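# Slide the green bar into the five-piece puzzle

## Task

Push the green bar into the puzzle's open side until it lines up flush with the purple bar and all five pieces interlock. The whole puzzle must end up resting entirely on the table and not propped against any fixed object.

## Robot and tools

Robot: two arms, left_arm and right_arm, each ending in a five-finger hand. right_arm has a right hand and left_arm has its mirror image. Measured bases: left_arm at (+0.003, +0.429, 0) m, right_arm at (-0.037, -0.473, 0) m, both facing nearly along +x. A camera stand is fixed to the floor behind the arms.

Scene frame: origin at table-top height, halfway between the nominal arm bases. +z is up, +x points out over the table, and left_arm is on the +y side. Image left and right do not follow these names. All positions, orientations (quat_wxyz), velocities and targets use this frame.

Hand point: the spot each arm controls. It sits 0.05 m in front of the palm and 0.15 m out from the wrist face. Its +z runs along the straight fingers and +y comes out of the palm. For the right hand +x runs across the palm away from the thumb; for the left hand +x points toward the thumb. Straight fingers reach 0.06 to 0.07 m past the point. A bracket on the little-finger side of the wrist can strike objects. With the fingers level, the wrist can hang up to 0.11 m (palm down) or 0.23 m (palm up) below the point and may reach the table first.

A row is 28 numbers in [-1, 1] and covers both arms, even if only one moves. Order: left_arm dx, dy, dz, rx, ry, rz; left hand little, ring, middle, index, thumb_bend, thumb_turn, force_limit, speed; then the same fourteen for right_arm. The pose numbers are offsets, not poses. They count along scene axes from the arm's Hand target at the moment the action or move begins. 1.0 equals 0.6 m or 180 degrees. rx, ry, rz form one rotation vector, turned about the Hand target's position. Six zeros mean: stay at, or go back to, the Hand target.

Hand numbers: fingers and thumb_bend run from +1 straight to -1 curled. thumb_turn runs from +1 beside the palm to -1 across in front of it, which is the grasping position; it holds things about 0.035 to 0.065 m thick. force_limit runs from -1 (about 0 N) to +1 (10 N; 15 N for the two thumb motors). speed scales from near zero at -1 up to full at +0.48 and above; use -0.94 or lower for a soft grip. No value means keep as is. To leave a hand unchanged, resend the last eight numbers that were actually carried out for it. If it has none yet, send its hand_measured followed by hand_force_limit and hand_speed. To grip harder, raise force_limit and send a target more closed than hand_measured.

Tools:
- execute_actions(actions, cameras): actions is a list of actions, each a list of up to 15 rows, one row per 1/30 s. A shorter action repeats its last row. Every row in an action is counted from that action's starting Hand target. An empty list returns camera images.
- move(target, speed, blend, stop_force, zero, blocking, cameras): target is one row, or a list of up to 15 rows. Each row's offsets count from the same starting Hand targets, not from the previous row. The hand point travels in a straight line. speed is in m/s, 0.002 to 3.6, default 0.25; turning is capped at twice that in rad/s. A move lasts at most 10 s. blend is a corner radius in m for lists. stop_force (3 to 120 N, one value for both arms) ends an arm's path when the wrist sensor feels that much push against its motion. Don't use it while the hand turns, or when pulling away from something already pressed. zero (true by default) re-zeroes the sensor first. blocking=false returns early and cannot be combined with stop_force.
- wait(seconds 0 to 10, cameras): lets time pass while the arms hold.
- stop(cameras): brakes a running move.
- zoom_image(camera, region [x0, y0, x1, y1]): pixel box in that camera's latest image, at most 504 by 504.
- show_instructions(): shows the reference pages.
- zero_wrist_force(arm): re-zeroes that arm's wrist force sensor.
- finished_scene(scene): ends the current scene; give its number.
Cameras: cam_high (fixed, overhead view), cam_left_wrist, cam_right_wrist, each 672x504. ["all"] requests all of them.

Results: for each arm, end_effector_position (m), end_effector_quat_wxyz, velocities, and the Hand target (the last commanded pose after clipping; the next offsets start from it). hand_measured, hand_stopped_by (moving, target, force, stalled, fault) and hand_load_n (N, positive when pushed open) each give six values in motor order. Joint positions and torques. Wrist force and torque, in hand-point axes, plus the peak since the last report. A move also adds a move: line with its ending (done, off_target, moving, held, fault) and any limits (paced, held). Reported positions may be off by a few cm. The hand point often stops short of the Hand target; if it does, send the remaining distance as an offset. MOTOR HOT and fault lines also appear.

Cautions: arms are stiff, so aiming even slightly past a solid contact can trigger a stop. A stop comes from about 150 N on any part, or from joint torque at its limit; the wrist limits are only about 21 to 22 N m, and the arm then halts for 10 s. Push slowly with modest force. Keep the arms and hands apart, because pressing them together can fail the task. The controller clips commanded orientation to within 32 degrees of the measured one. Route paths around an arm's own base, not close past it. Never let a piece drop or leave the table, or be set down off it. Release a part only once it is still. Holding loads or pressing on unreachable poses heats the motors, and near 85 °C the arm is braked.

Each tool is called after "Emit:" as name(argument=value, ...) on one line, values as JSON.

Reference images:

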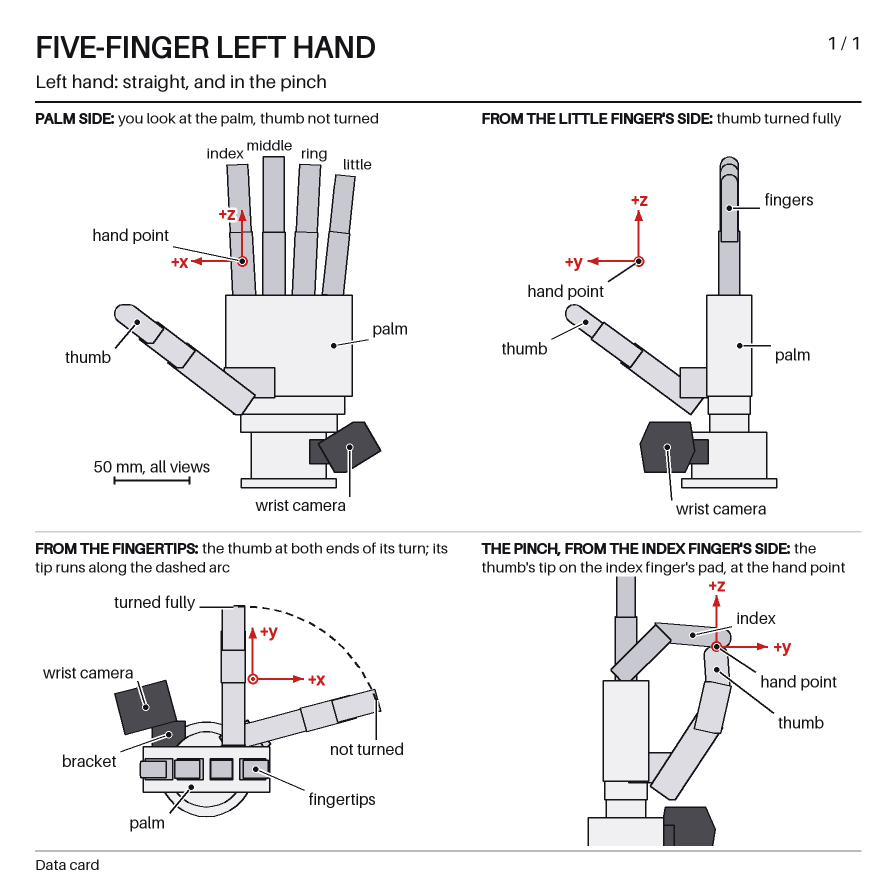

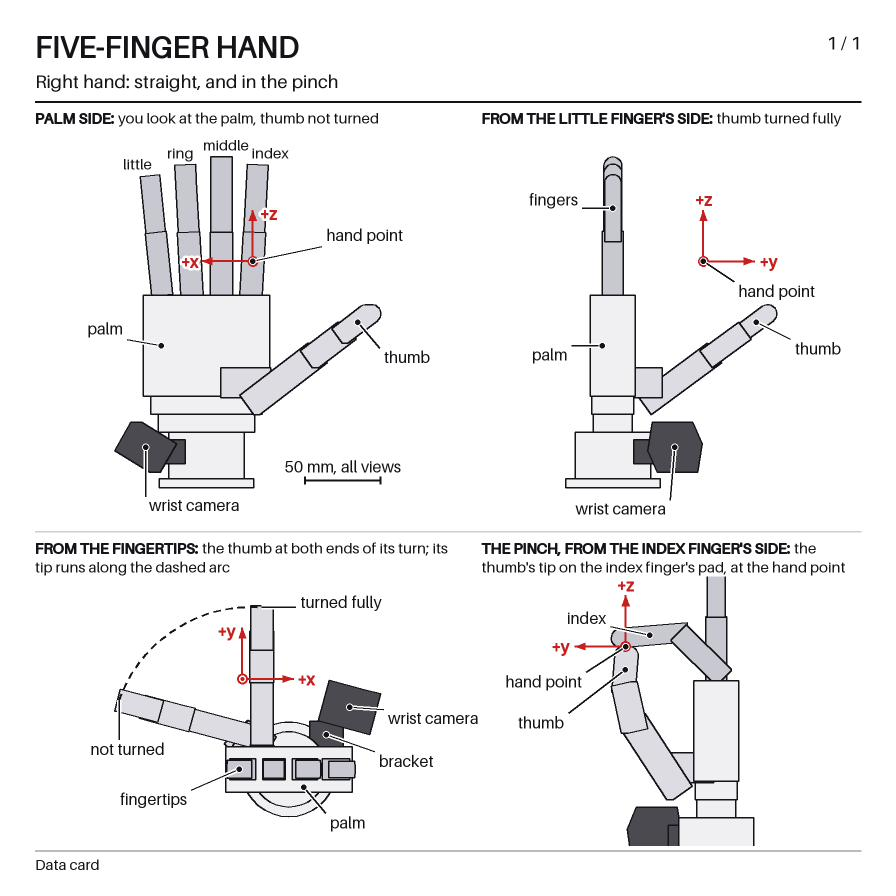

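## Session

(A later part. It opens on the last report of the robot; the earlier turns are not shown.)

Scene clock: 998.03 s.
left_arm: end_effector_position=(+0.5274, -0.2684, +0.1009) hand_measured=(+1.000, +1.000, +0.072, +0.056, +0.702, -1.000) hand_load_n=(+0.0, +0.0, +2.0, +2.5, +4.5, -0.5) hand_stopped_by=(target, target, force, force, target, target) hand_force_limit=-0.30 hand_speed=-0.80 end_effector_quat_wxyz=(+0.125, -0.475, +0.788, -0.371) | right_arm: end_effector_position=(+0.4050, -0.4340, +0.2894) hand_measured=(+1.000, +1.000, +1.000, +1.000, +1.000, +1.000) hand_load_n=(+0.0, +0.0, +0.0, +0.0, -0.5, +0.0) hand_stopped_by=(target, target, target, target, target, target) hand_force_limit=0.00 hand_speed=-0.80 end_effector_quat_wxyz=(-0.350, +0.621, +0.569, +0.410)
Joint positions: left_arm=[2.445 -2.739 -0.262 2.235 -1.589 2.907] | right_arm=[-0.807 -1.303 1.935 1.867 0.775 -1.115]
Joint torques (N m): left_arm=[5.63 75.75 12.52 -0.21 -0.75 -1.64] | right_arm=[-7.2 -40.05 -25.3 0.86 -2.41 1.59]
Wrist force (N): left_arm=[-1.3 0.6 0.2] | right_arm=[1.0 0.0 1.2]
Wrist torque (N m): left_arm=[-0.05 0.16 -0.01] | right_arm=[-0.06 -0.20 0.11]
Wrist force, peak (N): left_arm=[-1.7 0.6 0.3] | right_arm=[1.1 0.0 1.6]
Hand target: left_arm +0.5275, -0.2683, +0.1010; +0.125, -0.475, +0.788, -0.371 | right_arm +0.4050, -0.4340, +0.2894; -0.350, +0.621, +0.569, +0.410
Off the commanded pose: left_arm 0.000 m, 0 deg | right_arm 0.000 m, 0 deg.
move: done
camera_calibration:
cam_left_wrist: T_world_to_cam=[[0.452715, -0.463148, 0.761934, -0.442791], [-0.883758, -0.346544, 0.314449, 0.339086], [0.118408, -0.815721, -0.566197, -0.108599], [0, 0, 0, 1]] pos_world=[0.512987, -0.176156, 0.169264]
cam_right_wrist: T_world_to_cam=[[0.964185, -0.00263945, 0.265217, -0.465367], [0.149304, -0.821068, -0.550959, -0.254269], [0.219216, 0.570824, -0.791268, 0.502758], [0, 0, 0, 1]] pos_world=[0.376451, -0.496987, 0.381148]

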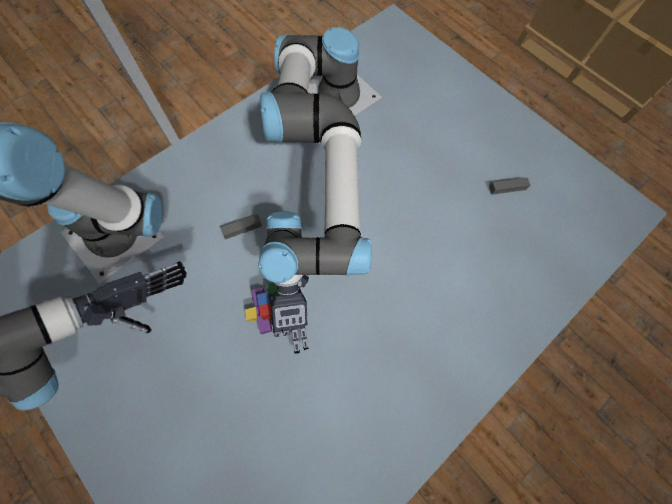

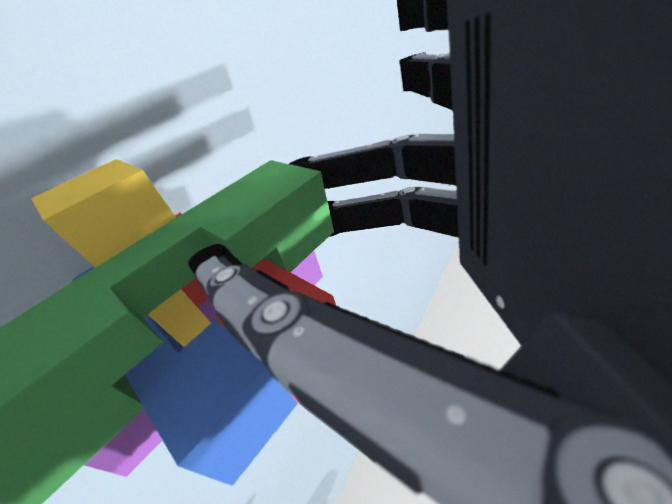

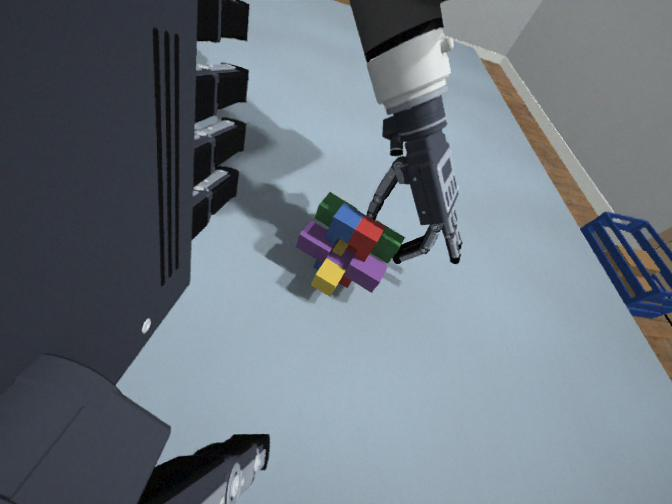

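Emit:
move(target=[[0.0032,0.0058,0,0,0,0,1,1,-0.15,-0.15,0.7,-1,-0.3,-0.8,0,0,0,0,0,0,1,1,1,1,1,1,0,-0.8],[0.0032,0.0058,0,0,0,0,1,1,-0.25,-0.25,0.7,-1,0.3,-0.9,0,0,0,0,0,0,1,1,1,1,1,1,0,-0.8]], speed=0.02, cameras=["all"])

Emit:
zoom_image(camera="cam_right_wrist", region=[300, 180, 360, 240])

Emit:
zoom_image(camera="cam_right_wrist", region=[350, 210, 410, 270])

Emit:
zoom_image(camera="cam_left_wrist", region=[0, 140, 360, 500])

Scene clock: 1038.63 s.
left_arm: end_effector_position=(+0.5294, -0.2648, +0.1010) hand_measured=(+1.000, +1.000, +0.056, +0.030, +0.702, -1.000) hand_load_n=(+0.0, -0.5, +5.0, +8.5, +14.0, -2.0) hand_stopped_by=(target, target, force, force, target, target) hand_force_limit=0.30 hand_speed=-0.90 end_effector_quat_wxyz=(+0.125, -0.475, +0.788, -0.371) | right_arm: end_effector_position=(+0.4050, -0.4340, +0.2894) hand_measured=(+1.000, +1.000, +1.000, +1.000, +1.000, +1.000) hand_load_n=(+0.0, +0.0, +0.0, +0.0, +0.0, +0.0) hand_stopped_by=(target, target, target, target, target, target) hand_force_limit=0.00 hand_speed=-0.80 end_effector_quat_wxyz=(-0.350, +0.621, +0.569, +0.410)
Joint positions: left_arm=[2.451 -2.725 -0.29 2.249 -1.585 2.911] | right_arm=[-0.807 -1.303 1.935 1.867 0.775 -1.115]
Joint torques (N m): left_arm=[-6.16 58.27 33.21 -2.18 -0.66 -2.12] | right_arm=[-6.62 -40.56 -25.41 1.04 -2.33 1.49]
Wrist force (N): left_arm=[-1.3 0.6 0.0] | right_arm=[0.8 -0.4 1.3]
Wrist torque (N m): left_arm=[-0.05 0.17 -0.02] | right_arm=[-0.12 -0.17 0.08]
Wrist force, peak (N): left_arm=[-1.4 0.9 0.0] | right_arm=[1.4 0.0 1.4]
Hand target: left_arm +0.5294, -0.2648, +0.1010; +0.125, -0.475, +0.788, -0.371 | right_arm +0.4050, -0.4340, +0.2894; -0.350, +0.621, +0.569, +0.410
Off the commanded pose: left_arm 0.000 m, 0 deg | right_arm 0.000 m, 0 deg.
move: done
camera_calibration:
cam_left_wrist: T_world_to_cam=[[0.45281, -0.462927, 0.762011, -0.442128], [-0.883669, -0.346799, 0.31442, 0.341983], [0.118711, -0.815738, -0.566109, -0.106017], [0, 0, 0, 1]] pos_world=[0.514985, -0.172556, 0.169363]
cam_right_wrist: T_world_to_cam=[[0.964185, -0.00263945, 0.265217, -0.465367], [0.149304, -0.821068, -0.550959, -0.254269], [0.219216, 0.570824, -0.791268, 0.502758], [0, 0, 0, 1]] pos_world=[0.376451, -0.496987, 0.381148]

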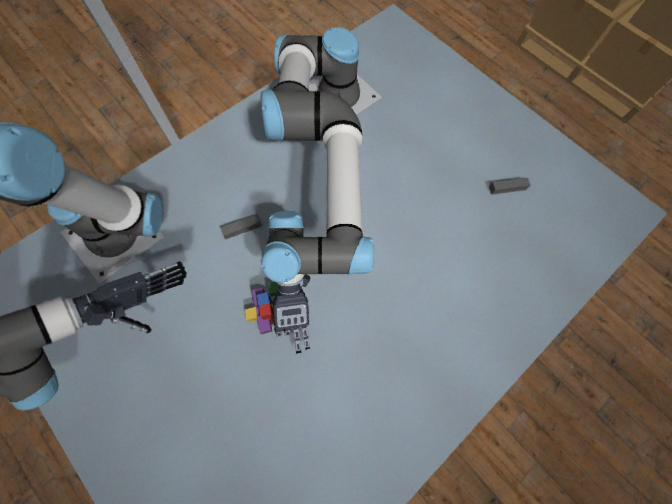

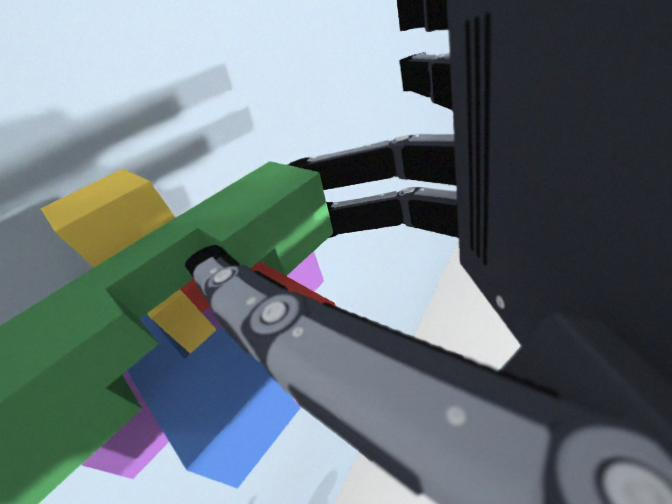

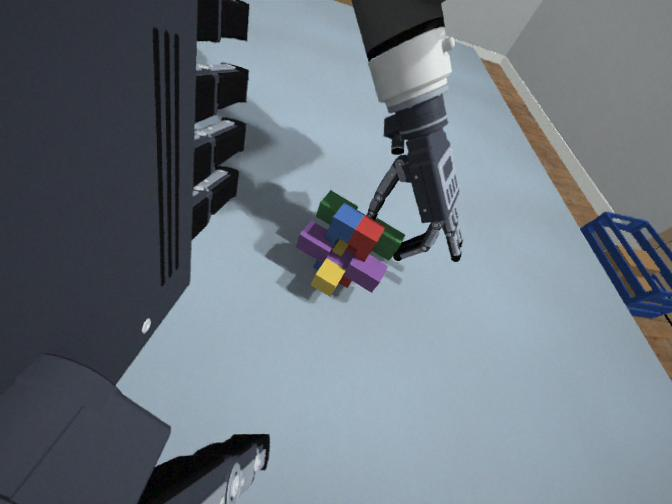

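Scaled by 8.400 from the camera's 672x504 image, which has a finer 960x720 frame.

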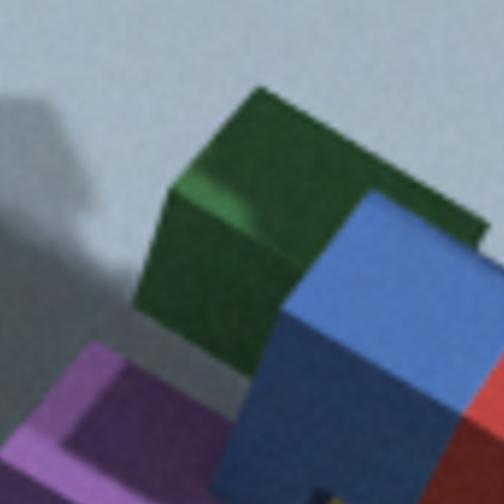

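Scaled by 8.400 from the camera's 672x504 image, which has a finer 960x720 frame.

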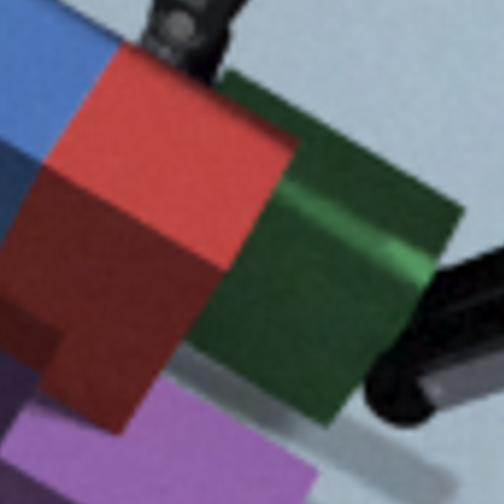

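Scaled by 1.400 from the camera's 672x504 image, which has a finer 960x720 frame.

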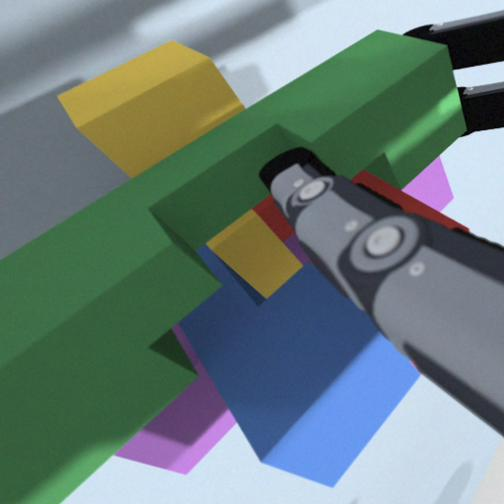

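Emit:
move(target=[-0.0035,-0.0065,0,0,0,0.0067,1,1,-0.25,-0.25,0.7,-1,0.3,-0.9,0,0,0,0,0,0,1,1,1,1,1,1,0,-0.8], speed=0.02, cameras=["all"])

Emit:
zoom_image(camera="cam_right_wrist", region=[300, 180, 360, 240])

Emit:
zoom_image(camera="cam_right_wrist", region=[350, 210, 410, 270])

Emit:
zoom_image(camera="cam_left_wrist", region=[100, 340, 260, 490])

Scene clock: 1060.90 s.
left_arm: end_effector_position=(+0.5273, -0.2688, +0.1010) hand_measured=(+1.000, +1.000, +0.056, +0.030, +0.702, -1.000) hand_load_n=(+0.0, +0.0, +5.0, +9.0, +14.0, -2.5) hand_stopped_by=(target, target, force, force, target, target) hand_force_limit=0.30 hand_speed=-0.90 end_effector_quat_wxyz=(+0.129, -0.484, +0.783, -0.370) | right_arm: end_effector_position=(+0.4050, -0.4340, +0.2894) hand_measured=(+1.000, +1.000, +1.000, +1.000, +1.000, +1.000) hand_load_n=(+0.0, +0.0, +0.0, +0.0, +0.0, +0.0) hand_stopped_by=(target, target, target, target, target, target) hand_force_limit=0.00 hand_speed=-0.80 end_effector_quat_wxyz=(-0.350, +0.621, +0.569, +0.410)
Joint positions: left_arm=[2.44 -2.74 -0.261 2.234 -1.607 2.889] | right_arm=[-0.807 -1.303 1.935 1.867 0.775 -1.115]
Joint torques (N m): left_arm=[7.31 66.26 21.19 -1.35 0.66 1.91] | right_arm=[-7.2 -40 -25.16 0.97 -2.21 1.55]
Wrist force (N): left_arm=[-1.3 0.6 0.0] | right_arm=[1.1 -0.5 1.2]
Wrist torque (N m): left_arm=[-0.04 0.14 0.09] | right_arm=[-0.14 -0.21 0.10]
Wrist force, peak (N): left_arm=[-1.8 0.6 0.2] | right_arm=[1.0 0.0 1.6]
Hand target: left_arm +0.5273, -0.2687, +0.1010; +0.129, -0.484, +0.783, -0.370 | right_arm +0.4050, -0.4340, +0.2894; -0.350, +0.621, +0.569, +0.410
Off the commanded pose: left_arm 0.000 m, 0 deg | right_arm 0.000 m, 0 deg.
move: done
camera_calibration:
cam_left_wrist: T_world_to_cam=[[0.462591, -0.453226, 0.761968, -0.445542], [-0.876107, -0.365352, 0.314569, 0.329707], [0.135816, -0.813083, -0.566084, -0.117315], [0, 0, 0, 1]] pos_world=[0.510896, -0.17686, 0.169363]
cam_right_wrist: T_world_to_cam=[[0.964185, -0.00263945, 0.265217, -0.465367], [0.149304, -0.821068, -0.550959, -0.254269], [0.219216, 0.570824, -0.791268, 0.502758], [0, 0, 0, 1]] pos_world=[0.376451, -0.496987, 0.381148]

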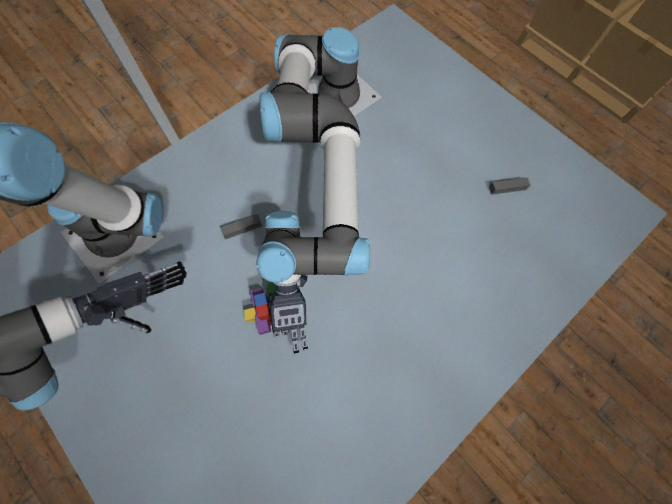

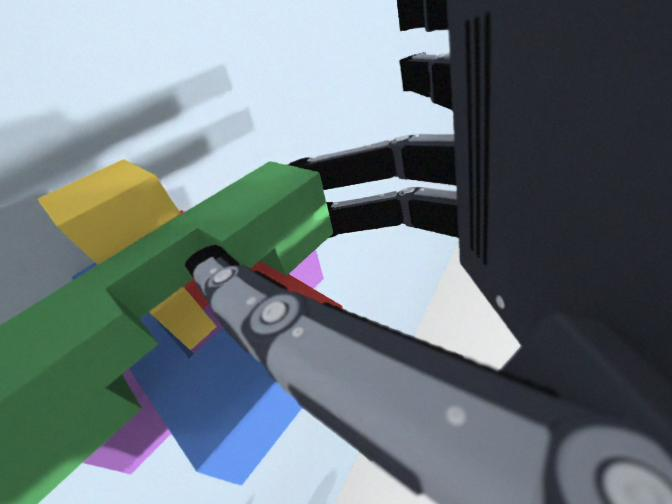

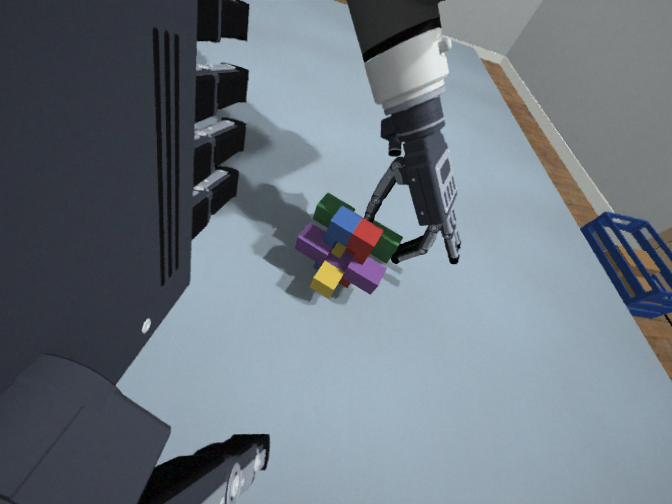

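Scaled by 8.400 from the camera's 672x504 image, which has a finer 960x720 frame.

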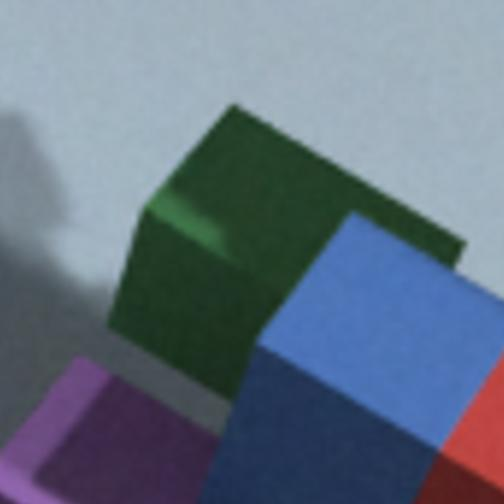

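Scaled by 8.400 from the camera's 672x504 image, which has a finer 960x720 frame.

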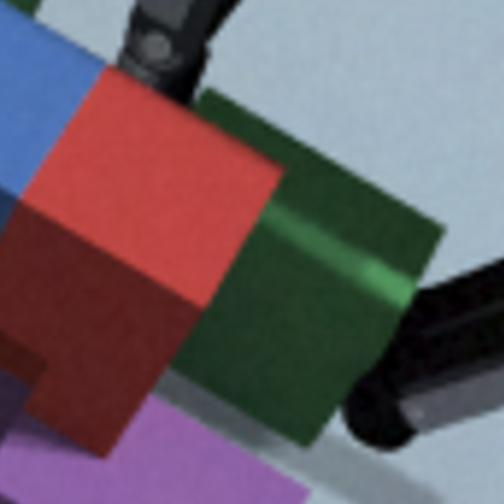

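Scaled by 3.150 from the camera's 672x504 image, which has a finer 960x720 frame.

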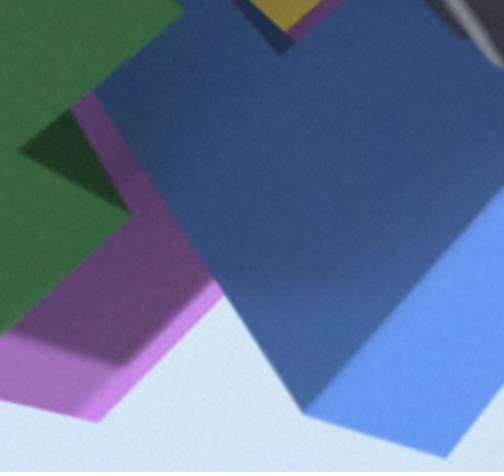

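Emit:
move(target=[0.0055,0.0072,0,0,0,0,1,1,-0.25,-0.25,0.7,-1,0.3,-0.9,0,0,0,0,0,0,1,1,1,1,1,1,0,-0.8], speed=0.02, cameras=["all"])

Emit:
zoom_image(camera="cam_right_wrist", region=[300, 180, 360, 240])

Emit:
zoom_image(camera="cam_right_wrist", region=[350, 210, 410, 270])

Emit:
zoom_image(camera="cam_left_wrist", region=[100, 340, 260, 490])

Emit:
zoom_image(camera="cam_left_wrist", region=[240, 230, 340, 330])

Scene clock: 1088.27 s.
left_arm: end_effector_position=(+0.5307, -0.2643, +0.1010) hand_measured=(+1.000, +1.000, +0.056, +0.030, +0.702, -1.000) hand_load_n=(+0.0, +0.0, +5.0, +9.0, +14.0, -2.0) hand_stopped_by=(target, target, force, force, target, target) hand_force_limit=0.30 hand_speed=-0.90 end_effector_quat_wxyz=(+0.129, -0.484, +0.783, -0.370) | right_arm: end_effector_position=(+0.4050, -0.4340, +0.2894) hand_measured=(+1.000, +1.000, +1.000, +1.000, +1.000, +1.000) hand_load_n=(+0.0, +0.0, +0.0, +0.0, +0.0, +0.0) hand_stopped_by=(target, target, target, target, target, target) hand_force_limit=0.00 hand_speed=-0.80 end_effector_quat_wxyz=(-0.350, +0.621, +0.569, +0.410)
Joint positions: left_arm=[2.448 -2.727 -0.287 2.247 -1.602 2.895] | right_arm=[-0.807 -1.303 1.935 1.867 0.775 -1.115]
Joint torques (N m): left_arm=[-5.92 68.07 29.52 -0.4 -0.84 -0.15] | right_arm=[-8.2 -39.62 -25.34 1.18 -2.01 1.39]
Wrist force (N): left_arm=[-1.3 0.4 0.3] | right_arm=[0.8 -0.2 1.2]
Wrist torque (N m): left_arm=[-0.09 0.19 0.08] | right_arm=[-0.10 -0.18 0.09]
Wrist force, peak (N): left_arm=[-1.7 0.8 -0.1] | right_arm=[1.1 -0.3 1.6]
Hand target: left_arm +0.5306, -0.2644, +0.1010; +0.129, -0.484, +0.783, -0.370 | right_arm +0.4050, -0.4340, +0.2894; -0.350, +0.621, +0.569, +0.410
Off the commanded pose: left_arm 0.000 m, 0 deg | right_arm 0.000 m, 0 deg.
move: done
camera_calibration:
cam_left_wrist: T_world_to_cam=[[0.462444, -0.453289, 0.76202, -0.445065], [-0.876185, -0.365275, 0.314442, 0.334369], [0.135814, -0.813082, -0.566084, -0.114199], [0, 0, 0, 1]] pos_world=[0.514296, -0.172459, 0.169363]
cam_right_wrist: T_world_to_cam=[[0.964185, -0.00263945, 0.265217, -0.465367], [0.149304, -0.821068, -0.550959, -0.254269], [0.219216, 0.570824, -0.791268, 0.502758], [0, 0, 0, 1]] pos_world=[0.376451, -0.496987, 0.381148]

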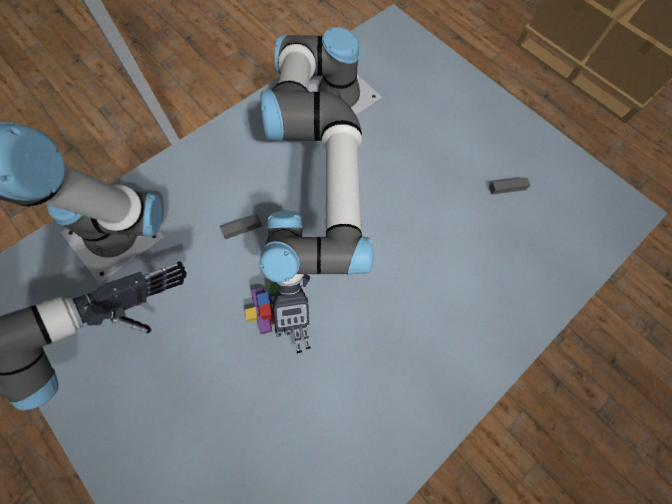

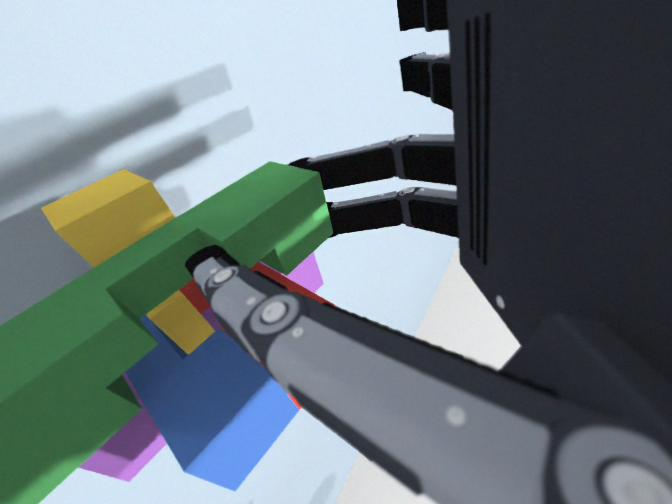

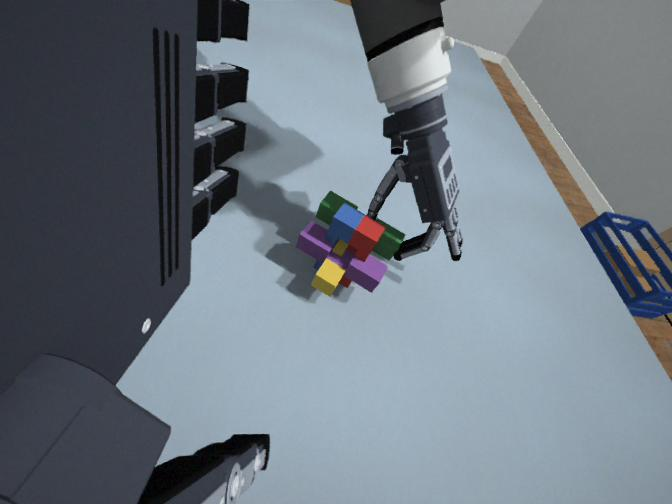

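Scaled by 8.400 from the camera's 672x504 image, which has a finer 960x720 frame.

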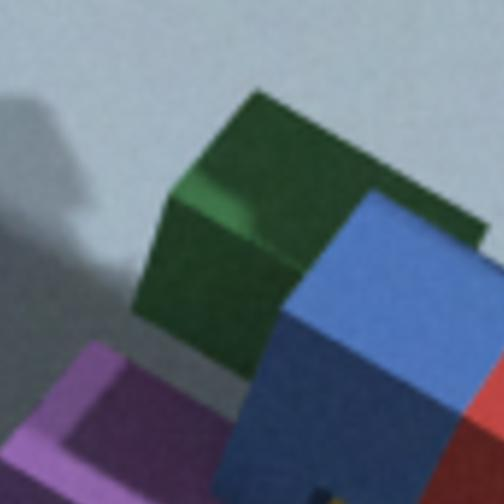

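Scaled by 8.400 from the camera's 672x504 image, which has a finer 960x720 frame.

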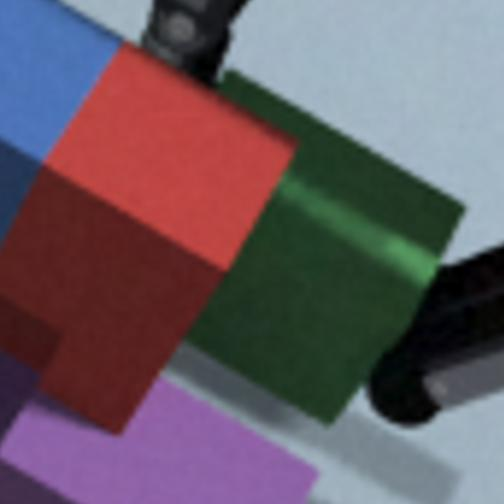

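Scaled by 3.150 from the camera's 672x504 image, which has a finer 960x720 frame.

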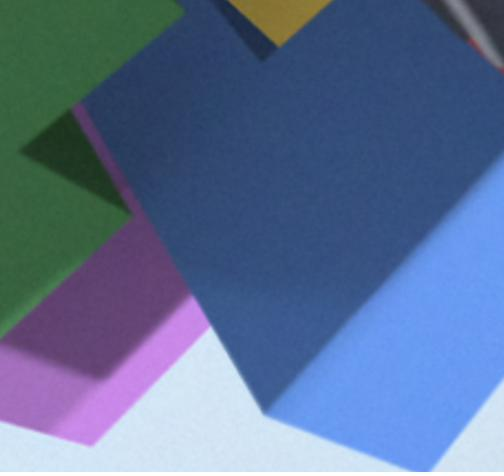

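Scaled by 5.040 from the camera's 672x504 image, which has a finer 960x720 frame.

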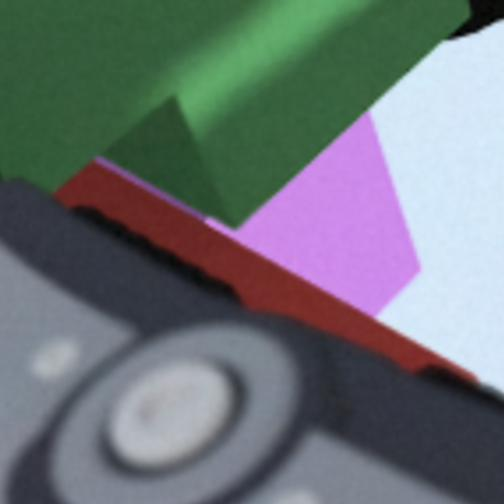

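Emit:
move(target=[-0.0045,-0.0088,0,0,0,0,1,1,-0.25,-0.25,0.7,-1,0.3,-0.9,0,0,0,0,0,0,1,1,1,1,1,1,0,-0.8], speed=0.02, cameras=["all"])

Emit:
zoom_image(camera="cam_right_wrist", region=[300, 180, 360, 240])

Emit:
zoom_image(camera="cam_right_wrist", region=[350, 210, 410, 270])

Emit:
zoom_image(camera="cam_left_wrist", region=[100, 340, 260, 490])

Emit:
zoom_image(camera="cam_left_wrist", region=[240, 230, 340, 330])

Scene clock: 1106.50 s.
left_arm: end_effector_position=(+0.5279, -0.2698, +0.1009) hand_measured=(+1.000, +1.000, +0.056, +0.030, +0.702, -1.000) hand_load_n=(+0.0, +0.0, +5.0, +9.0, +14.0, -2.5) hand_stopped_by=(target, target, force, force, target, target) hand_force_limit=0.30 hand_speed=-0.90 end_effector_quat_wxyz=(+0.129, -0.484, +0.783, -0.370) | right_arm: end_effector_position=(+0.4050, -0.4340, +0.2894) hand_measured=(+1.000, +1.000, +1.000, +1.000, +1.000, +1.000) hand_load_n=(+0.0, +0.0, +0.0, +0.0, +0.0, +0.0) hand_stopped_by=(target, target, target, target, target, target) hand_force_limit=0.00 hand_speed=-0.80 end_effector_quat_wxyz=(-0.350, +0.621, +0.569, +0.410)
Joint positions: left_arm=[2.44 -2.75 -0.239 2.223 -1.608 2.889] | right_arm=[-0.807 -1.303 1.935 1.867 0.775 -1.115]
Joint torques (N m): left_arm=[7.52 71.27 14.92 -0.64 0.5 0.44] | right_arm=[-5.15 -39.49 -24.55 1.12 -2.01 1.53]
Wrist force (N): left_arm=[-1.8 0.5 0.1] | right_arm=[1.0 0.0 1.2]
Wrist torque (N m): left_arm=[-0.04 0.21 0.06] | right_arm=[-0.06 -0.21 0.11]
Wrist force, peak (N): left_arm=[-1.8 0.5 0.1] | right_arm=[1.2 0.0 1.5]
Hand target: left_arm +0.5279, -0.2697, +0.1010; +0.129, -0.484, +0.783, -0.370 | right_arm +0.4050, -0.4340, +0.2894; -0.350, +0.621, +0.569, +0.410
Off the commanded pose: left_arm 0.000 m, 0 deg | right_arm 0.000 m, 0 deg.
move: done
camera_calibration:
cam_left_wrist: T_world_to_cam=[[0.462591, -0.453226, 0.761968, -0.446197], [-0.876107, -0.365352, 0.314569, 0.329899], [0.135816, -0.813083, -0.566084, -0.118266], [0, 0, 0, 1]] pos_world=[0.511496, -0.17786, 0.169263]
cam_right_wrist: T_world_to_cam=[[0.964185, -0.00263945, 0.265217, -0.465367], [0.149304, -0.821068, -0.550959, -0.254269], [0.219216, 0.570824, -0.791268, 0.502758], [0, 0, 0, 1]] pos_world=[0.376451, -0.496987, 0.381148]

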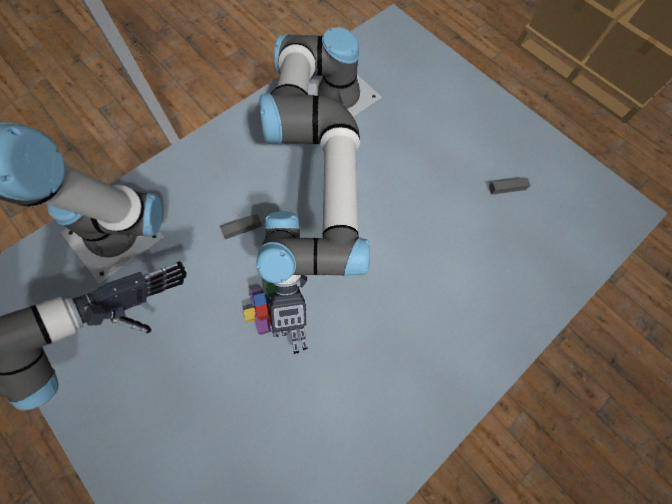

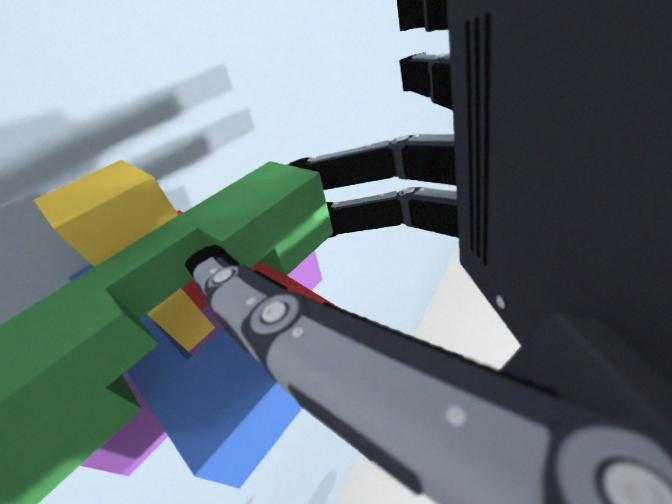

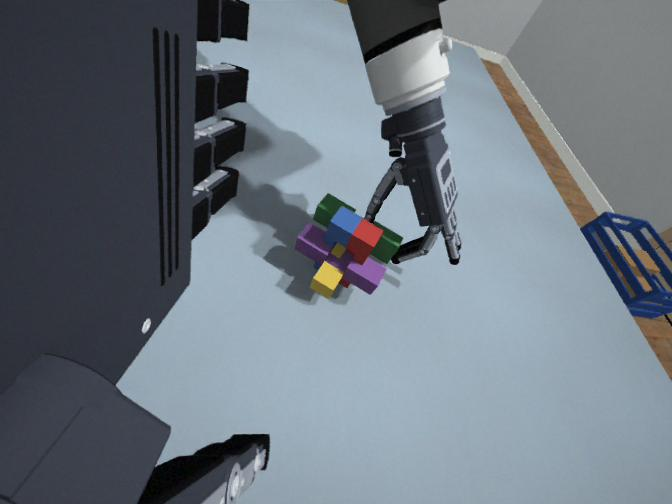

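Scaled by 8.400 from the camera's 672x504 image, which has a finer 960x720 frame.

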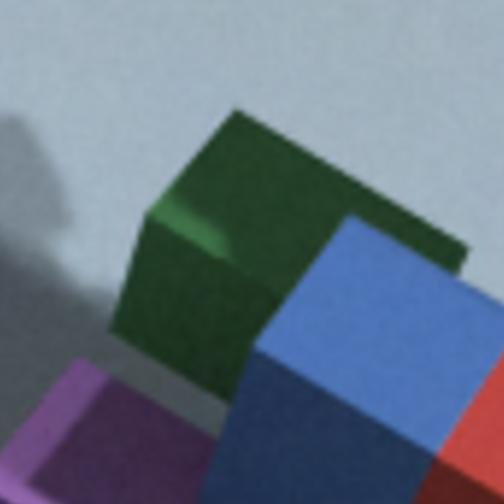

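Scaled by 8.400 from the camera's 672x504 image, which has a finer 960x720 frame.

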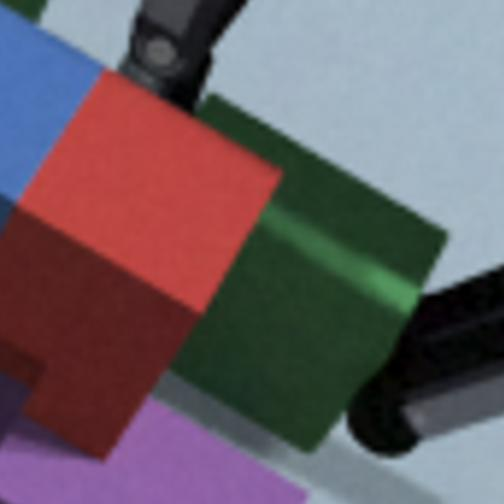

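Scaled by 3.150 from the camera's 672x504 image, which has a finer 960x720 frame.

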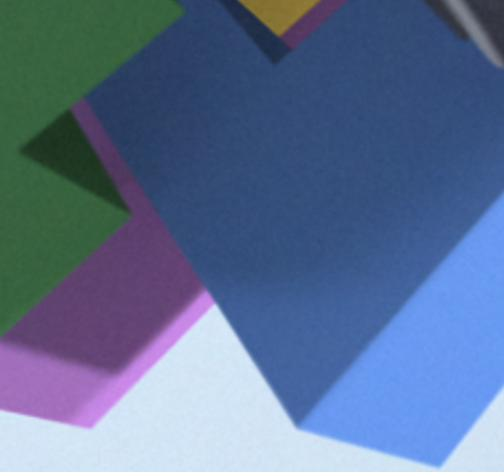

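Scaled by 5.040 from the camera's 672x504 image, which has a finer 960x720 frame.

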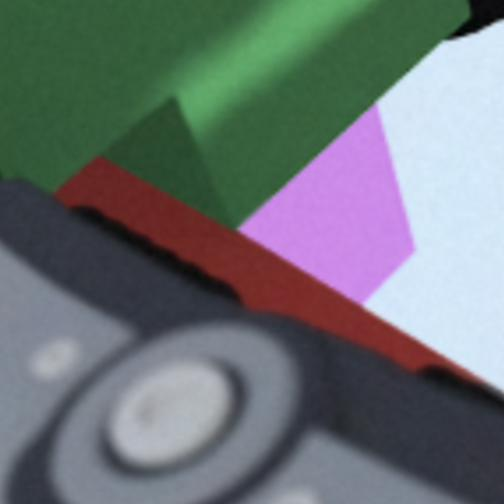

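Emit:
move(target=[[0.0052,0.0085,0,0,0,0,1,1,-0.25,-0.25,0.7,-1,0.3,-0.9,0,0,0,0,0,0,1,1,1,1,1,1,0,-0.8],[0.0018,0.0018,0,0,0,0,1,1,-0.25,-0.25,0.7,-1,0.3,-0.9,0,0,0,0,0,0,1,1,1,1,1,1,0,-0.8]], speed=0.02, cameras=["cam_left_wrist","cam_right_wrist"])

Emit:
zoom_image(camera="cam_right_wrist", region=[300, 180, 360, 240])

Emit:
zoom_image(camera="cam_right_wrist", region=[350, 210, 410, 270])

Emit:
zoom_image(camera="cam_left_wrist", region=[100, 340, 260, 490])

Emit:
zoom_image(camera="cam_left_wrist", region=[240, 230, 340, 330])

Scene clock: 1147.40 s.
left_arm: end_effector_position=(+0.5290, -0.2687, +0.1009) hand_measured=(+1.000, +1.000, +0.056, +0.030, +0.702, -1.000) hand_load_n=(+0.0, +0.0, +5.0, +9.5, +13.5, -2.0) hand_stopped_by=(target, target, force, force, target, target) hand_force_limit=0.30 hand_speed=-0.90 end_effector_quat_wxyz=(+0.129, -0.484, +0.783, -0.370) | right_arm: end_effector_position=(+0.4050, -0.4340, +0.2894) hand_measured=(+1.000, +1.000, +1.000, +1.000, +1.000, +1.000) hand_load_n=(+0.0, +0.0, +0.0, +0.0, +0.0, +0.0) hand_stopped_by=(target, target, target, target, target, target) hand_force_limit=0.00 hand_speed=-0.80 end_effector_quat_wxyz=(-0.350, +0.621, +0.569, +0.410)
Joint positions: left_arm=[2.442 -2.748 -0.243 2.225 -1.606 2.89] | right_arm=[-0.807 -1.303 1.935 1.867 0.775 -1.115]
Joint torques (N m): left_arm=[7.02 72.98 18.44 -0.57 0.73 1.69] | right_arm=[-6.72 -40.83 -26.5 1.03 -1.89 1.57]
Wrist force (N): left_arm=[-1.2 0.3 0.7] | right_arm=[0.8 -0.3 1.1]
Wrist torque (N m): left_arm=[-0.03 0.16 0.08] | right_arm=[-0.09 -0.17 0.09]
Wrist force, peak (N): left_arm=[-1.8 0.6 0.0] | right_arm=[1.3 0.2 1.5]
Hand target: left_arm +0.5290, -0.2686, +0.1010; +0.129, -0.484, +0.783, -0.370 | right_arm +0.4050, -0.4340, +0.2894; -0.350, +0.621, +0.569, +0.410
Off the commanded pose: left_arm 0.000 m, 0 deg | right_arm 0.000 m, 0 deg.
move: done
camera_calibration:
cam_left_wrist: T_world_to_cam=[[0.462657, -0.453198, 0.761945, -0.446232], [-0.876072, -0.365387, 0.314627, 0.33123], [0.135816, -0.813083, -0.566083, -0.117522], [0, 0, 0, 1]] pos_world=[0.512595, -0.17676, 0.169263]
cam_right_wrist: T_world_to_cam=[[0.964185, -0.00263945, 0.265217, -0.465367], [0.149304, -0.821068, -0.550959, -0.254269], [0.219216, 0.570824, -0.791268, 0.502758], [0, 0, 0, 1]] pos_world=[0.376451, -0.496987, 0.381148]
Images, in order (width x height): cam_left_wrist 672x504, cam_right_wrist 672x504.

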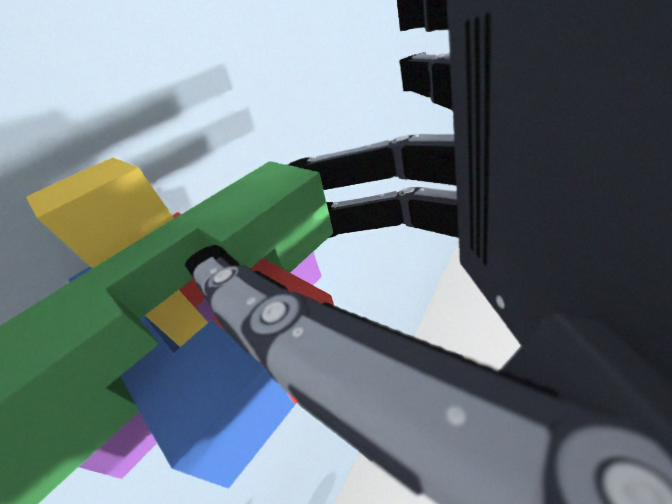

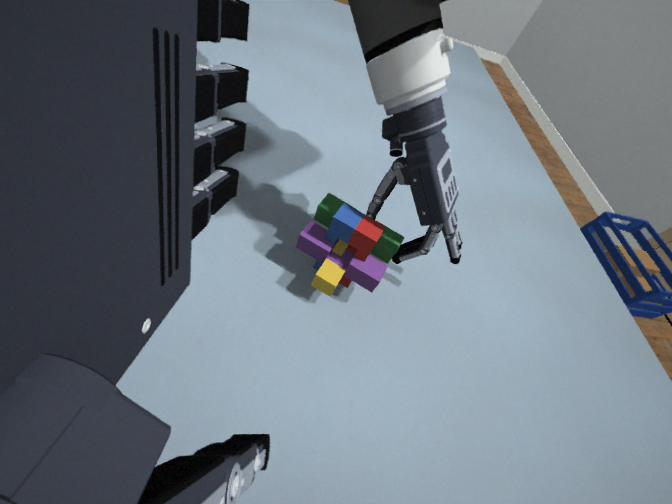

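Scaled by 8.400 from the camera's 672x504 image, which has a finer 960x720 frame.

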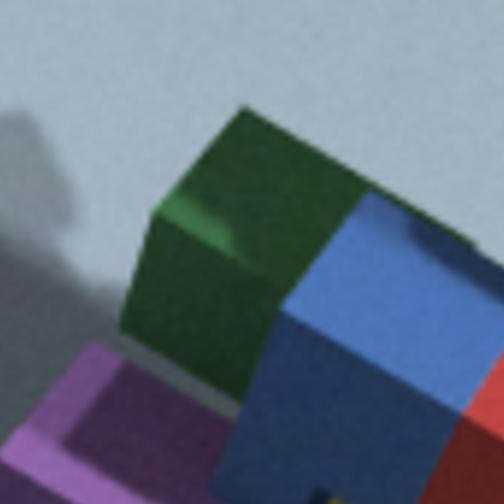

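Scaled by 8.400 from the camera's 672x504 image, which has a finer 960x720 frame.

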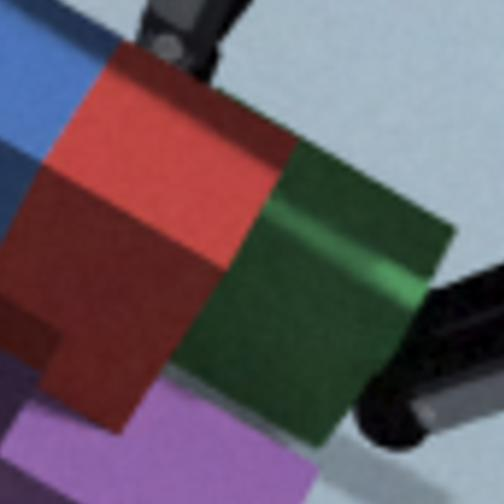

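Scaled by 3.150 from the camera's 672x504 image, which has a finer 960x720 frame.

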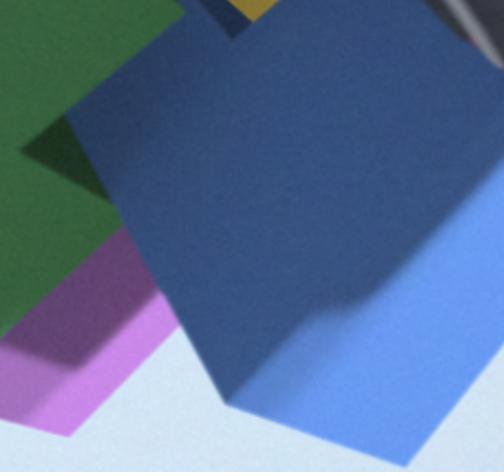

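Scaled by 5.040 from the camera's 672x504 image, which has a finer 960x720 frame.

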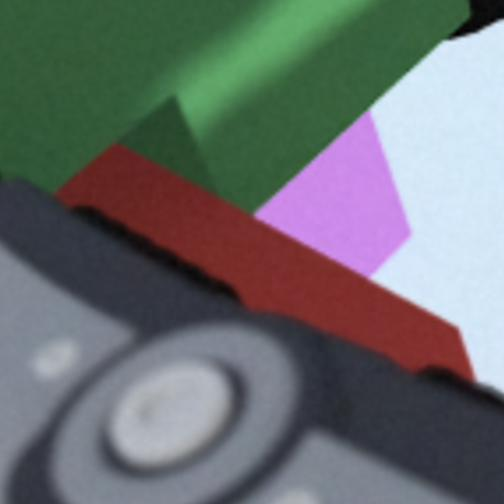

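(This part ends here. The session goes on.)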